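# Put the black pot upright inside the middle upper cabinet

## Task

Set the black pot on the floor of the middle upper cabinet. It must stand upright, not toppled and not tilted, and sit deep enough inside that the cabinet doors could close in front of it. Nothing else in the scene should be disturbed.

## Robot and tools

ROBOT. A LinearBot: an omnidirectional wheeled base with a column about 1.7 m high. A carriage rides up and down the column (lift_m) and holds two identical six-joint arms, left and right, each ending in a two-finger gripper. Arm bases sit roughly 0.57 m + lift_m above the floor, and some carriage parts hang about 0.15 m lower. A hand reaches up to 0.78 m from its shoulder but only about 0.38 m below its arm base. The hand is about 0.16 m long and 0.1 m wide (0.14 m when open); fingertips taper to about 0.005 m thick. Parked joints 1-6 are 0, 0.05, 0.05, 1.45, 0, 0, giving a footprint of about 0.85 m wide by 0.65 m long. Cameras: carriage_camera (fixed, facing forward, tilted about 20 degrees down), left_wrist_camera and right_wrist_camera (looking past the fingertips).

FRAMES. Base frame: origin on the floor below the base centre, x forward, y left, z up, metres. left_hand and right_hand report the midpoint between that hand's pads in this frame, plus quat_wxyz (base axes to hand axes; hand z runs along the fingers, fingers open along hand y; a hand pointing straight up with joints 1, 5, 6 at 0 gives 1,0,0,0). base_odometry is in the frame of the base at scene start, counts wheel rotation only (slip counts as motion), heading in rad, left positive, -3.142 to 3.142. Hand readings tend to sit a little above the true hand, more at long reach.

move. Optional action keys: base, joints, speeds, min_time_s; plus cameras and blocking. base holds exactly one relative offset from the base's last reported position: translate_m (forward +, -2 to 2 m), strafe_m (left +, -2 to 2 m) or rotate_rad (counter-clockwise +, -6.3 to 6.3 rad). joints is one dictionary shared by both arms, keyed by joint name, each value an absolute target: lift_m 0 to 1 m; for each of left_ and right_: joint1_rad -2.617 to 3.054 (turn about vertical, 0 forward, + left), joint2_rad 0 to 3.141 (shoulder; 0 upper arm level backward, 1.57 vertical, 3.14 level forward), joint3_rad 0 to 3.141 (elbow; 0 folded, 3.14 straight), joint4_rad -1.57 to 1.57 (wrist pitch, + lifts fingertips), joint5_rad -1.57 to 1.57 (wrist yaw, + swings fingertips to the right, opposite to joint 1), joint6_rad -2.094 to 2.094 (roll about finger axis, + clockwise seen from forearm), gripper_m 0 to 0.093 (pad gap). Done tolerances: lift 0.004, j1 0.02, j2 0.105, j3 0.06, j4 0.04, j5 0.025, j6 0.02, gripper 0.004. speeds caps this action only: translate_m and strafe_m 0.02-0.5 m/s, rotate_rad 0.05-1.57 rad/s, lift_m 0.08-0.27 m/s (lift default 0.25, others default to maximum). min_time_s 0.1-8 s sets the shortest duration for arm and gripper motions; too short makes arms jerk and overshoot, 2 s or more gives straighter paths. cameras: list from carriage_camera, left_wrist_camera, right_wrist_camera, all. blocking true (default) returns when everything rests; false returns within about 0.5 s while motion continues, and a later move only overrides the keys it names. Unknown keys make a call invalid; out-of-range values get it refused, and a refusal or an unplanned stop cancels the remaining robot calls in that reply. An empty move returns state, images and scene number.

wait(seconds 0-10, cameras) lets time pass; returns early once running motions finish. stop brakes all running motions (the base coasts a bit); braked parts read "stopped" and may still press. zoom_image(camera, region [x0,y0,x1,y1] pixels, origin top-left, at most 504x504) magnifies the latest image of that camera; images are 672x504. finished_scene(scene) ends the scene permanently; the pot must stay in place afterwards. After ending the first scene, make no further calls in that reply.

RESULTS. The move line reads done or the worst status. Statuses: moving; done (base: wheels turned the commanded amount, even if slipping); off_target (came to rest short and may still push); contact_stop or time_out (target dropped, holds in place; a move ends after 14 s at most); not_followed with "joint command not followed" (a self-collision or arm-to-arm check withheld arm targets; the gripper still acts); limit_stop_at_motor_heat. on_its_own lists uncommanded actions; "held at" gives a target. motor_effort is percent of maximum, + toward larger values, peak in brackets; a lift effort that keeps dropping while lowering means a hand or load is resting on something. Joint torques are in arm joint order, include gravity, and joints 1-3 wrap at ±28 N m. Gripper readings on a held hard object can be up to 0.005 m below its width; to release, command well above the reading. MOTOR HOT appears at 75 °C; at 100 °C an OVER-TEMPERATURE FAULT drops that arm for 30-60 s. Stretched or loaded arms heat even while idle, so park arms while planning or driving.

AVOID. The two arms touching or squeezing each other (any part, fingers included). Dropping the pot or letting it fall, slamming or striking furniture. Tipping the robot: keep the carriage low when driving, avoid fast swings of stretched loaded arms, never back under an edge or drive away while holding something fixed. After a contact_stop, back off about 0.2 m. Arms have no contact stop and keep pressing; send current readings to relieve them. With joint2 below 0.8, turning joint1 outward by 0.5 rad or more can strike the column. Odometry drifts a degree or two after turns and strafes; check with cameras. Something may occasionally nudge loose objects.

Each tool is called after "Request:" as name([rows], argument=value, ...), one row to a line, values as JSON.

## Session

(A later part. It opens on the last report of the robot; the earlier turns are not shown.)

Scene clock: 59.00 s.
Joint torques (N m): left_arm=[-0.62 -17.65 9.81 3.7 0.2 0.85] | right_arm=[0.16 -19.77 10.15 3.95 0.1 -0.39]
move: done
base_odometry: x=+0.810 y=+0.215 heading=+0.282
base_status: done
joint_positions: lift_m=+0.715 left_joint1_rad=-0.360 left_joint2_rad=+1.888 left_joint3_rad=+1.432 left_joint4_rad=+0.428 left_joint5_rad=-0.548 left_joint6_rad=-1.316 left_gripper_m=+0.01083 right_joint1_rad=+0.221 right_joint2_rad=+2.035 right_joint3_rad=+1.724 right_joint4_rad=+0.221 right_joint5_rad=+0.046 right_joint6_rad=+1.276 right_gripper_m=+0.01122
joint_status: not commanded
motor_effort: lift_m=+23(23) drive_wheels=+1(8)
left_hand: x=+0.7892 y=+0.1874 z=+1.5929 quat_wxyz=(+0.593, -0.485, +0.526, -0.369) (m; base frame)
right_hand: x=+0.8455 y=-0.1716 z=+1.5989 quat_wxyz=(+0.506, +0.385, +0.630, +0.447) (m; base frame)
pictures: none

Request:
move(base={"translate_m":0.015}, speeds={"translate_m":0.04}, cameras=["all"])

Request:
zoom_image(camera="carriage_camera", region=[210, 160, 462, 349])

Scene clock: 60.63 s.
Joint torques (N m): left_arm=[-0.55 -17.63 9.77 3.69 0.2 0.85] | right_arm=[0.21 -19.84 10.06 4 0.11 -0.38]
move: done
base_odometry: x=+0.825 y=+0.219 heading=+0.281
base_status: done
joint_positions: lift_m=+0.715 left_joint1_rad=-0.360 left_joint2_rad=+1.888 left_joint3_rad=+1.432 left_joint4_rad=+0.428 left_joint5_rad=-0.548 left_joint6_rad=-1.316 left_gripper_m=+0.01083 right_joint1_rad=+0.221 right_joint2_rad=+2.035 right_joint3_rad=+1.724 right_joint4_rad=+0.222 right_joint5_rad=+0.046 right_joint6_rad=+1.276 right_gripper_m=+0.01122
joint_status: not commanded
motor_effort: lift_m=+23(23) drive_wheels=+0(10)
left_hand: x=+0.7892 y=+0.1874 z=+1.5930 quat_wxyz=(+0.593, -0.485, +0.526, -0.369) (m; base frame)
right_hand: x=+0.8455 y=-0.1715 z=+1.5992 quat_wxyz=(+0.506, +0.385, +0.629, +0.447) (m; base frame)
pictures: carriage_camera, left_wrist_camera, right_wrist_camera

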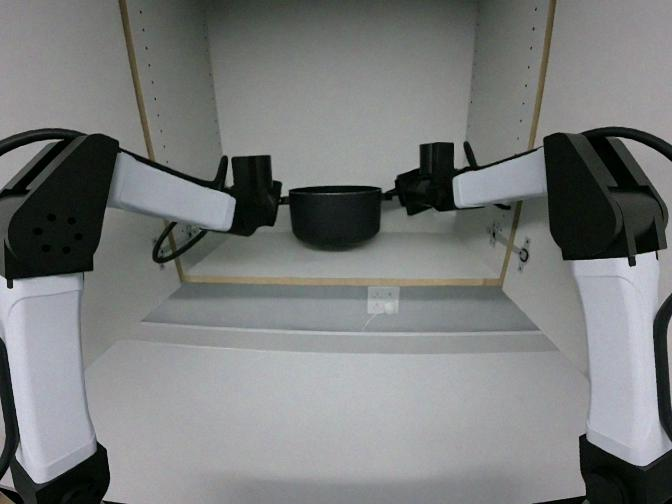

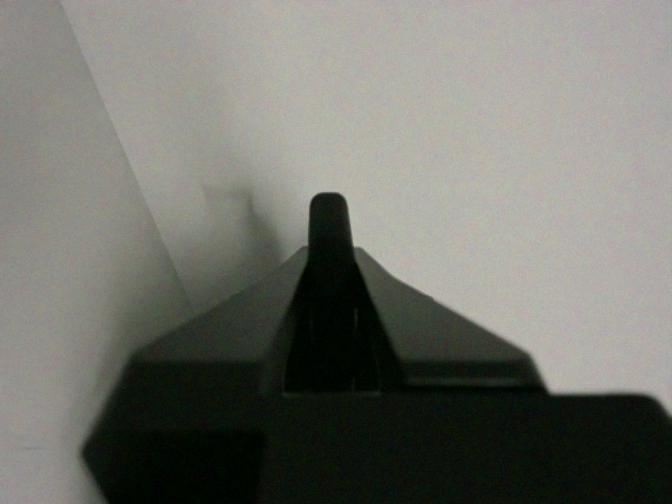

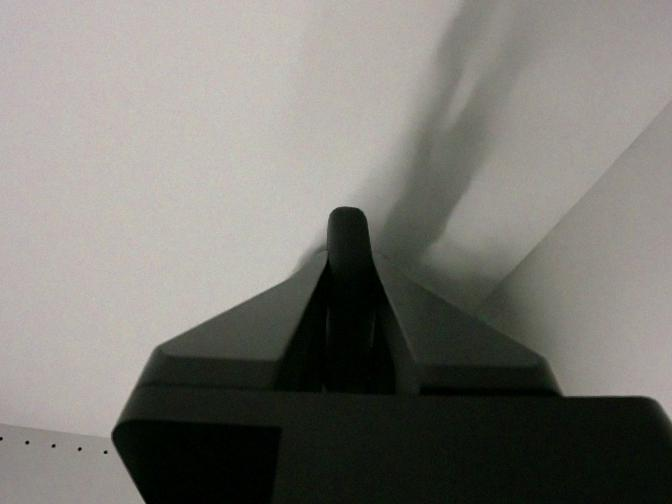

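Scaled by 2.000 from the camera's 672x504 image, which has a finer 960x720 frame.

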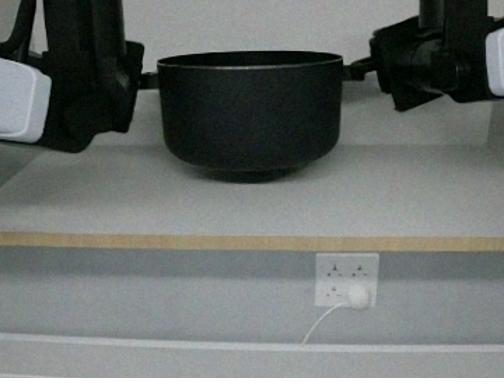

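Request:
move(base={"translate_m":0.015}, speeds={"translate_m":0.04})

Scene clock: 63.63 s.
Joint torques (N m): left_arm=[-0.51 -17.69 9.84 3.68 0.2 0.86] | right_arm=[0.2 -19.82 10.29 4.02 0.1 -0.38]
move: done
base_odometry: x=+0.839 y=+0.223 heading=+0.281
base_status: done
joint_positions: lift_m=+0.715 left_joint1_rad=-0.360 left_joint2_rad=+1.888 left_joint3_rad=+1.432 left_joint4_rad=+0.428 left_joint5_rad=-0.548 left_joint6_rad=-1.316 left_gripper_m=+0.01083 right_joint1_rad=+0.221 right_joint2_rad=+2.035 right_joint3_rad=+1.724 right_joint4_rad=+0.222 right_joint5_rad=+0.046 right_joint6_rad=+1.276 right_gripper_m=+0.01122
joint_status: not commanded
motor_effort: lift_m=+23(23) drive_wheels=+1(10)
left_hand: x=+0.7892 y=+0.1874 z=+1.5930 quat_wxyz=(+0.593, -0.485, +0.526, -0.369) (m; base frame)
right_hand: x=+0.8455 y=-0.1715 z=+1.5992 quat_wxyz=(+0.506, +0.385, +0.629, +0.447) (m; base frame)
pictures: none

Request:
move(base={"translate_m":0.015}, speeds={"translate_m":0.04}, cameras=["carriage_camera"])

Request:
zoom_image(camera="carriage_camera", region=[210, 160, 462, 349])

Scene clock: 65.07 s.
Joint torques (N m): left_arm=[0.76 -15.66 10.1 3.82 0.75 0.83] | right_arm=[0.09 -16.79 10.1 4.69 0.1 -0.41]
move: done
base_odometry: x=+0.853 y=+0.227 heading=+0.281
base_status: done
joint_positions: lift_m=+0.715 left_joint1_rad=-0.373 left_joint2_rad=+1.871 left_joint3_rad=+1.429 left_joint4_rad=+0.413 left_joint5_rad=-0.604 left_joint6_rad=-1.316 left_gripper_m=+0.01082 right_joint1_rad=+0.222 right_joint2_rad=+2.008 right_joint3_rad=+1.724 right_joint4_rad=+0.160 right_joint5_rad=+0.048 right_joint6_rad=+1.279 right_gripper_m=+0.01122
joint_status: not commanded
motor_effort: lift_m=+23(23) drive_wheels=+5(9)
left_hand: x=+0.7823 y=+0.1904 z=+1.5976 quat_wxyz=(+0.601, -0.496, +0.516, -0.356) (m; base frame)
right_hand: x=+0.8388 y=-0.1731 z=+1.6002 quat_wxyz=(+0.496, +0.391, +0.639, +0.438) (m; base frame)
pictures: carriage_camera

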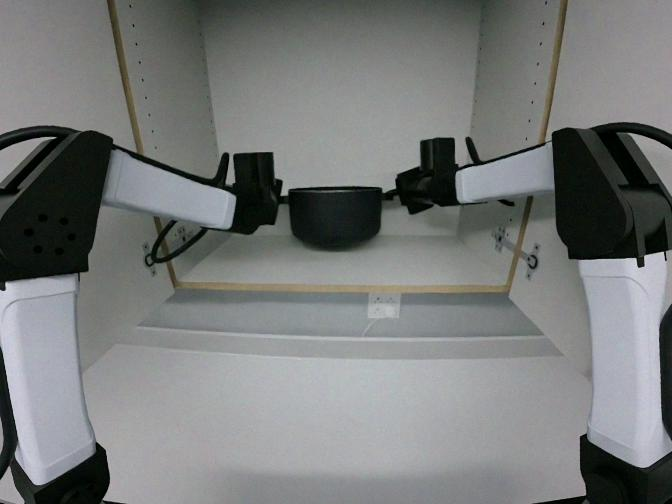

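Scaled by 2.000 from the camera's 672x504 image, which has a finer 960x720 frame.

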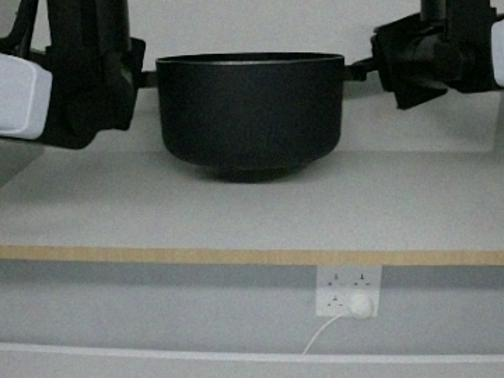

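Request:
move(base={"translate_m":-0.006}, speeds={"translate_m":0.04,"lift_m":0.08}, joints={"lift_m":0.68})

Request:
move(joints={"lift_m":0.66}, speeds={"lift_m":0.08}, cameras=["carriage_camera"])

Scene clock: 66.77 s.
Joint torques (N m): left_arm=[-0.13 -16.16 10.06 3.71 0.43 0.85] | right_arm=[0.01 -17.76 10.14 4.22 0.1 -0.39]
move: done
base_odometry: x=+0.848 y=+0.225 heading=+0.280
base_status: done
joint_positions: lift_m=+0.680 left_joint1_rad=-0.364 left_joint2_rad=+1.875 left_joint3_rad=+1.429 left_joint4_rad=+0.425 left_joint5_rad=-0.574 left_joint6_rad=-1.316 left_gripper_m=+0.01082 right_joint1_rad=+0.224 right_joint2_rad=+2.017 right_joint3_rad=+1.724 right_joint4_rad=+0.203 right_joint5_rad=+0.047 right_joint6_rad=+1.276 right_gripper_m=+0.01122
joint_status: all done
on_its_own: right_joint4_rad moved +0.043 toward your old target +0.400
motor_effort: lift_m=+23(23) drive_wheels=-3(5)
left_hand: x=+0.7852 y=+0.1900 z=+1.5633 quat_wxyz=(+0.598, -0.490, +0.519, -0.365) (m; base frame)
right_hand: x=+0.8414 y=-0.1709 z=+1.5702 quat_wxyz=(+0.505, +0.384, +0.630, +0.447) (m; base frame)
pictures: none

Scene clock: 67.40 s.
Joint torques (N m): left_arm=[-0.16 -16.14 10.11 3.26 0.49 0.74] | right_arm=[-0.02 -17.76 10.14 3.69 0.1 -0.33]
move: done
base_odometry: x=+0.848 y=+0.225 heading=+0.280
base_status: not commanded
joint_positions: lift_m=+0.660 left_joint1_rad=-0.364 left_joint2_rad=+1.875 left_joint3_rad=+1.429 left_joint4_rad=+0.463 left_joint5_rad=-0.576 left_joint6_rad=-1.308 left_gripper_m=+0.01074 right_joint1_rad=+0.224 right_joint2_rad=+2.017 right_joint3_rad=+1.724 right_joint4_rad=+0.249 right_joint5_rad=+0.047 right_joint6_rad=+1.272 right_gripper_m=+0.01121
joint_status: all done
on_its_own: right_joint4_rad moved +0.046 toward your old target +0.400
motor_effort: lift_m=+22(23) drive_wheels=-1(4)
left_hand: x=+0.7852 y=+0.1904 z=+1.5517 quat_wxyz=(+0.606, -0.486, +0.507, -0.374) (m; base frame)
right_hand: x=+0.8421 y=-0.1707 z=+1.5616 quat_wxyz=(+0.518, +0.375, +0.617, +0.458) (m; base frame)
pictures: carriage_camera

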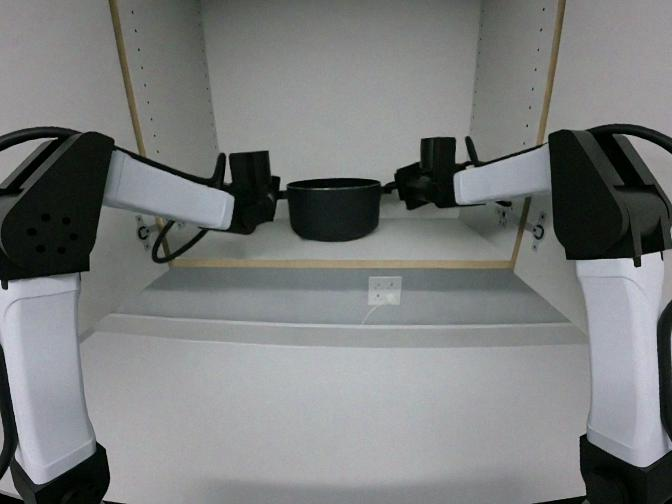

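Request:
move(joints={"lift_m":0.638,"left_joint4_rad":0.4,"right_joint4_rad":0.225}, speeds={"lift_m":0.08}, min_time_s=0.8, cameras=["all"])

Request:
zoom_image(camera="carriage_camera", region=[210, 130, 462, 319])

Scene clock: 70.03 s.
Joint torques (N m): left_arm=[-0.12 -15.39 8.23 1.4 0.47 0.53] | right_arm=[-0.01 -16.87 9.14 1.74 0.07 -0.3]
move: off_target
base_odometry: x=+0.848 y=+0.225 heading=+0.280
base_status: not commanded
joint_positions: lift_m=+0.638 left_joint1_rad=-0.364 left_joint2_rad=+1.868 left_joint3_rad=+1.448 left_joint4_rad=+0.469 left_joint5_rad=-0.571 left_joint6_rad=-1.288 left_gripper_m=+0.01068 right_joint1_rad=+0.224 right_joint2_rad=+2.008 right_joint3_rad=+1.737 right_joint4_rad=+0.253 right_joint5_rad=+0.047 right_joint6_rad=+1.269 right_gripper_m=+0.01111
joint_status: left_joint4_rad off_target (ended at +0.468, target +0.400); the others done
motor_effort: lift_m=+21(21) drive_wheels=-2(2)
left_hand: x=+0.7848 y=+0.1899 z=+1.5438 quat_wxyz=(+0.614, -0.478, +0.502, -0.379) (m; base frame)
right_hand: x=+0.8405 y=-0.1711 z=+1.5527 quat_wxyz=(+0.526, +0.370, +0.610, +0.463) (m; base frame)
pictures: carriage_camera, left_wrist_camera, right_wrist_camera

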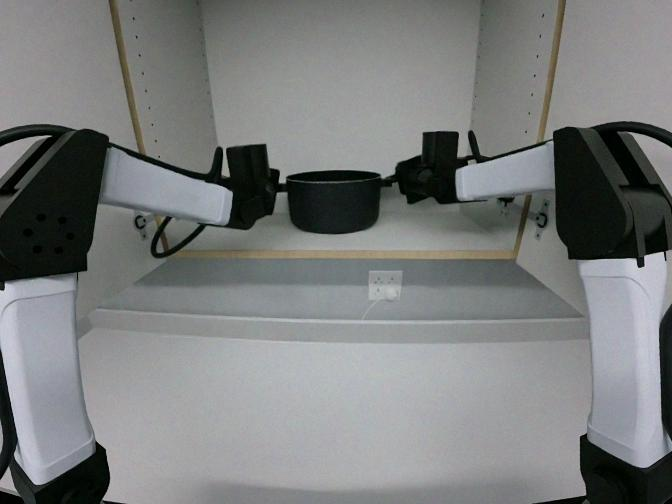

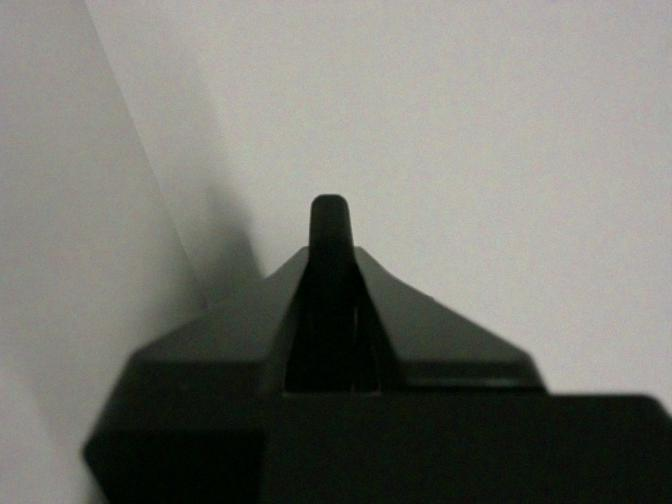

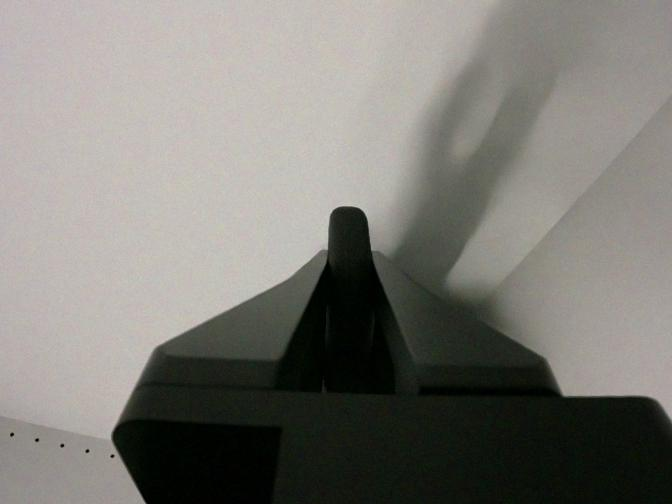

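Scaled by 2.000 from the camera's 672x504 image, which has a finer 960x720 frame.

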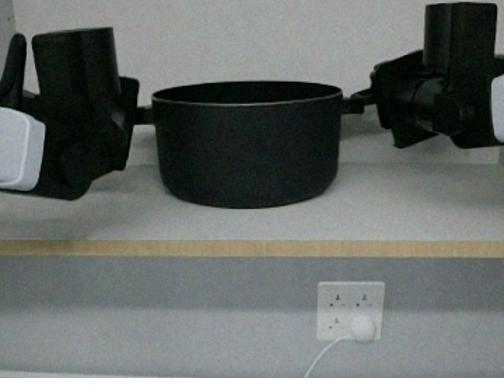

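Request:
move(joints={"lift_m":0.626}, speeds={"lift_m":0.08})

Request:
move(joints={"left_gripper_m":0.03,"right_gripper_m":0.03}, min_time_s=1.0, cameras=["left_wrist_camera","right_wrist_camera"])

Scene clock: 71.27 s.
Joint torques (N m): left_arm=[-0.13 -14.09 7.28 1.4 0.4 0.51] | right_arm=[-0.06 -15.51 8.5 1.75 0.1 -0.34]
move: done
base_odometry: x=+0.848 y=+0.225 heading=+0.280
base_status: not commanded
joint_positions: lift_m=+0.626 left_joint1_rad=-0.364 left_joint2_rad=+1.857 left_joint3_rad=+1.459 left_joint4_rad=+0.468 left_joint5_rad=-0.566 left_joint6_rad=-1.287 left_gripper_m=+0.01068 right_joint1_rad=+0.224 right_joint2_rad=+1.997 right_joint3_rad=+1.746 right_joint4_rad=+0.252 right_joint5_rad=+0.047 right_joint6_rad=+1.269 right_gripper_m=+0.01110
joint_status: all done
motor_effort: lift_m=+20(21) drive_wheels=-3(4)
left_hand: x=+0.7829 y=+0.1898 z=+1.5432 quat_wxyz=(+0.616, -0.474, +0.495, -0.387) (m; base frame)
right_hand: x=+0.8380 y=-0.1714 z=+1.5517 quat_wxyz=(+0.530, +0.367, +0.604, +0.468) (m; base frame)
pictures: none

Scene clock: 72.57 s.
Joint torques (N m): left_arm=[-0.17 -14.15 7.27 1.84 0.27 0.27] | right_arm=[-0.08 -15.57 8.5 2.05 0.09 -0.27]
move: done
base_odometry: x=+0.848 y=+0.225 heading=+0.280
base_status: not commanded
joint_positions: lift_m=+0.626 left_joint1_rad=-0.363 left_joint2_rad=+1.857 left_joint3_rad=+1.459 left_joint4_rad=+0.431 left_joint5_rad=-0.552 left_joint6_rad=-1.265 left_gripper_m=+0.02991 right_joint1_rad=+0.224 right_joint2_rad=+1.997 right_joint3_rad=+1.746 right_joint4_rad=+0.224 right_joint5_rad=+0.047 right_joint6_rad=+1.265 right_gripper_m=+0.02991
joint_status: all done
motor_effort: lift_m=+20(20) drive_wheels=-3(4)
left_hand: x=+0.7838 y=+0.1876 z=+1.5351 quat_wxyz=(+0.613, -0.468, +0.517, -0.373) (m; base frame)
right_hand: x=+0.8379 y=-0.1714 z=+1.5447 quat_wxyz=(+0.524, +0.370, +0.614, +0.460) (m; base frame)
pictures: left_wrist_camera, right_wrist_camera

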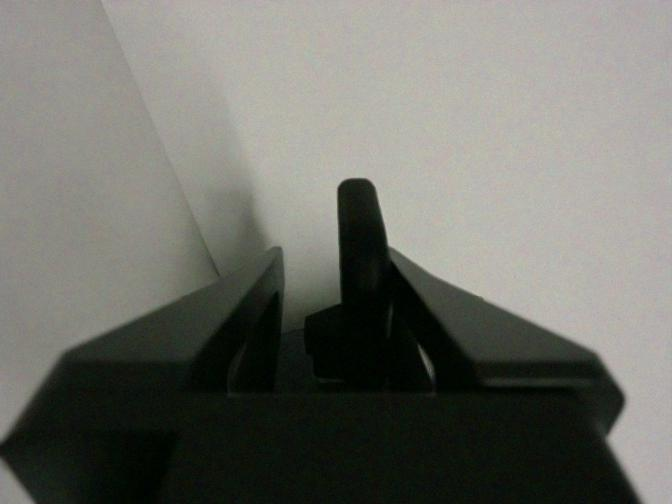

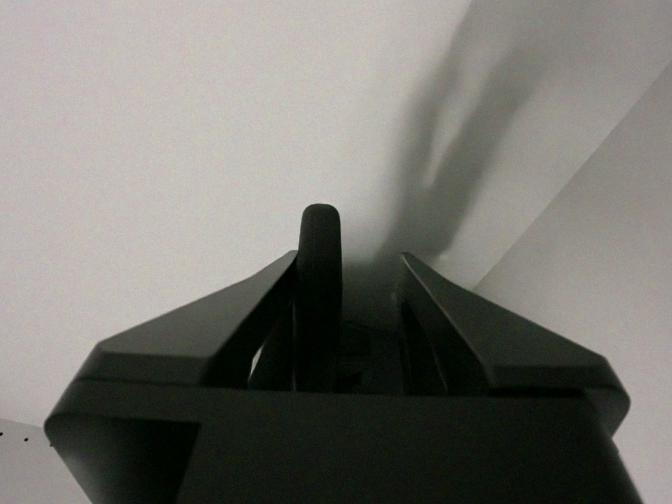

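Request:
move(joints={"left_gripper_m":0.085,"right_gripper_m":0.085,"lift_m":0.635}, min_time_s=0.7, speeds={"lift_m":0.08}, cameras=["left_wrist_camera","right_wrist_camera","carriage_camera"])

Request:
zoom_image(camera="carriage_camera", region=[210, 130, 462, 319])

Scene clock: 74.50 s.
Joint torques (N m): left_arm=[-0.18 -14.13 7.31 2.17 0.16 0.23] | right_arm=[-0.03 -15.15 8.51 2.18 0.08 -0.26]
move: done
base_odometry: x=+0.848 y=+0.225 heading=+0.280
base_status: not commanded
joint_positions: lift_m=+0.635 left_joint1_rad=-0.363 left_joint2_rad=+1.856 left_joint3_rad=+1.459 left_joint4_rad=+0.403 left_joint5_rad=-0.543 left_joint6_rad=-1.262 left_gripper_m=+0.08488 right_joint1_rad=+0.224 right_joint2_rad=+1.993 right_joint3_rad=+1.746 right_joint4_rad=+0.213 right_joint5_rad=+0.047 right_joint6_rad=+1.264 right_gripper_m=+0.08488
joint_status: all done
motor_effort: lift_m=+23(28) drive_wheels=-1(4)
left_hand: x=+0.7842 y=+0.1860 z=+1.5377 quat_wxyz=(+0.607, -0.466, +0.529, -0.366) (m; base frame)
right_hand: x=+0.8368 y=-0.1717 z=+1.5534 quat_wxyz=(+0.523, +0.371, +0.616, +0.458) (m; base frame)
pictures: carriage_camera, left_wrist_camera, right_wrist_camera

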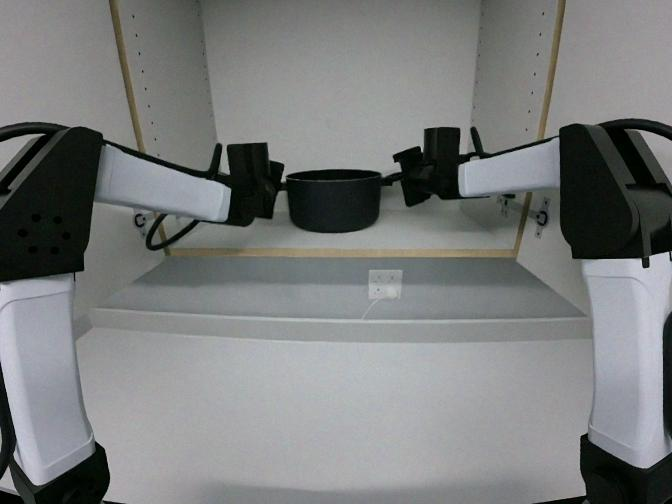

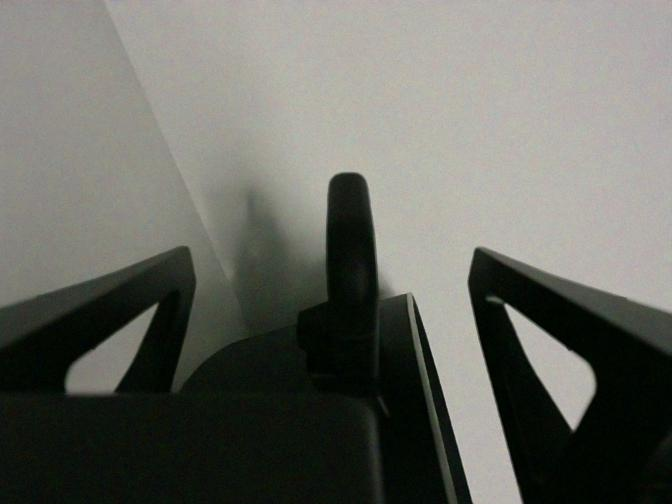

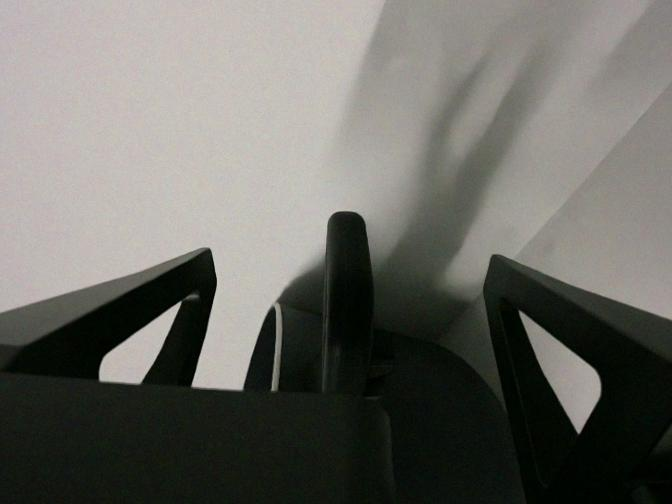

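Scaled by 2.000 from the camera's 672x504 image, which has a finer 960x720 frame.

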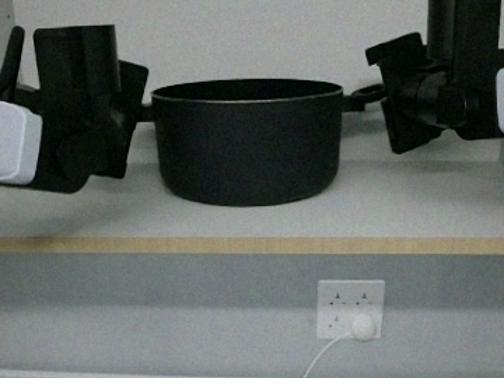

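Request:
move(base={"translate_m":-0.35}, speeds={"translate_m":0.3}, cameras=["carriage_camera"])

Request:
zoom_image(camera="carriage_camera", region=[210, 80, 462, 269])

Scene clock: 77.83 s.
Joint torques (N m): left_arm=[-0.18 -14.13 7.34 2.18 0.12 0.23] | right_arm=[-0.14 -15.09 8.53 2.2 0.11 -0.26]
move: done
base_odometry: x=+0.511 y=+0.128 heading=+0.280
base_status: done
joint_positions: lift_m=+0.635 left_joint1_rad=-0.363 left_joint2_rad=+1.856 left_joint3_rad=+1.459 left_joint4_rad=+0.400 left_joint5_rad=-0.540 left_joint6_rad=-1.262 left_gripper_m=+0.08488 right_joint1_rad=+0.224 right_joint2_rad=+1.993 right_joint3_rad=+1.746 right_joint4_rad=+0.213 right_joint5_rad=+0.047 right_joint6_rad=+1.264 right_gripper_m=+0.08488
joint_status: not commanded
motor_effort: lift_m=+23(23) drive_wheels=-2(13)
left_hand: x=+0.7843 y=+0.1855 z=+1.5370 quat_wxyz=(+0.606, -0.466, +0.531, -0.366) (m; base frame)
right_hand: x=+0.8368 y=-0.1717 z=+1.5532 quat_wxyz=(+0.522, +0.371, +0.616, +0.458) (m; base frame)
pictures: carriage_camera

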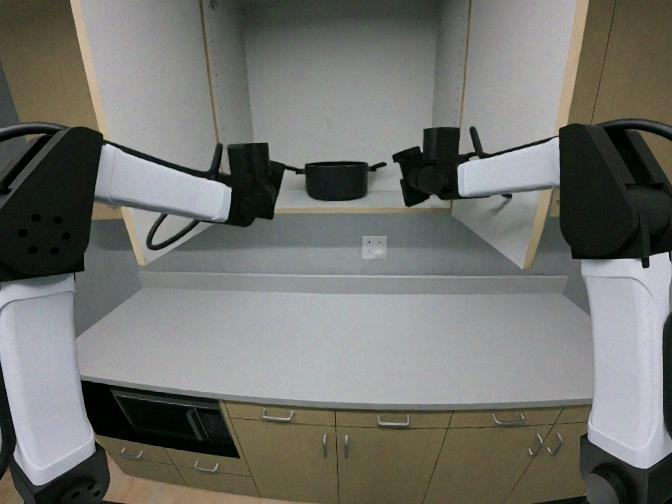

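Scaled by 2.000 from the camera's 672x504 image, which has a finer 960x720 frame.

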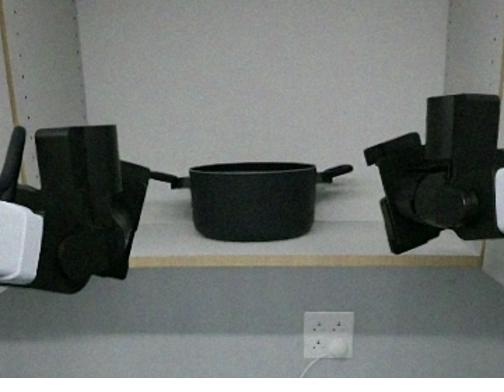

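Request:
finished_scene(scene=2)

The scene is finished: the task was done.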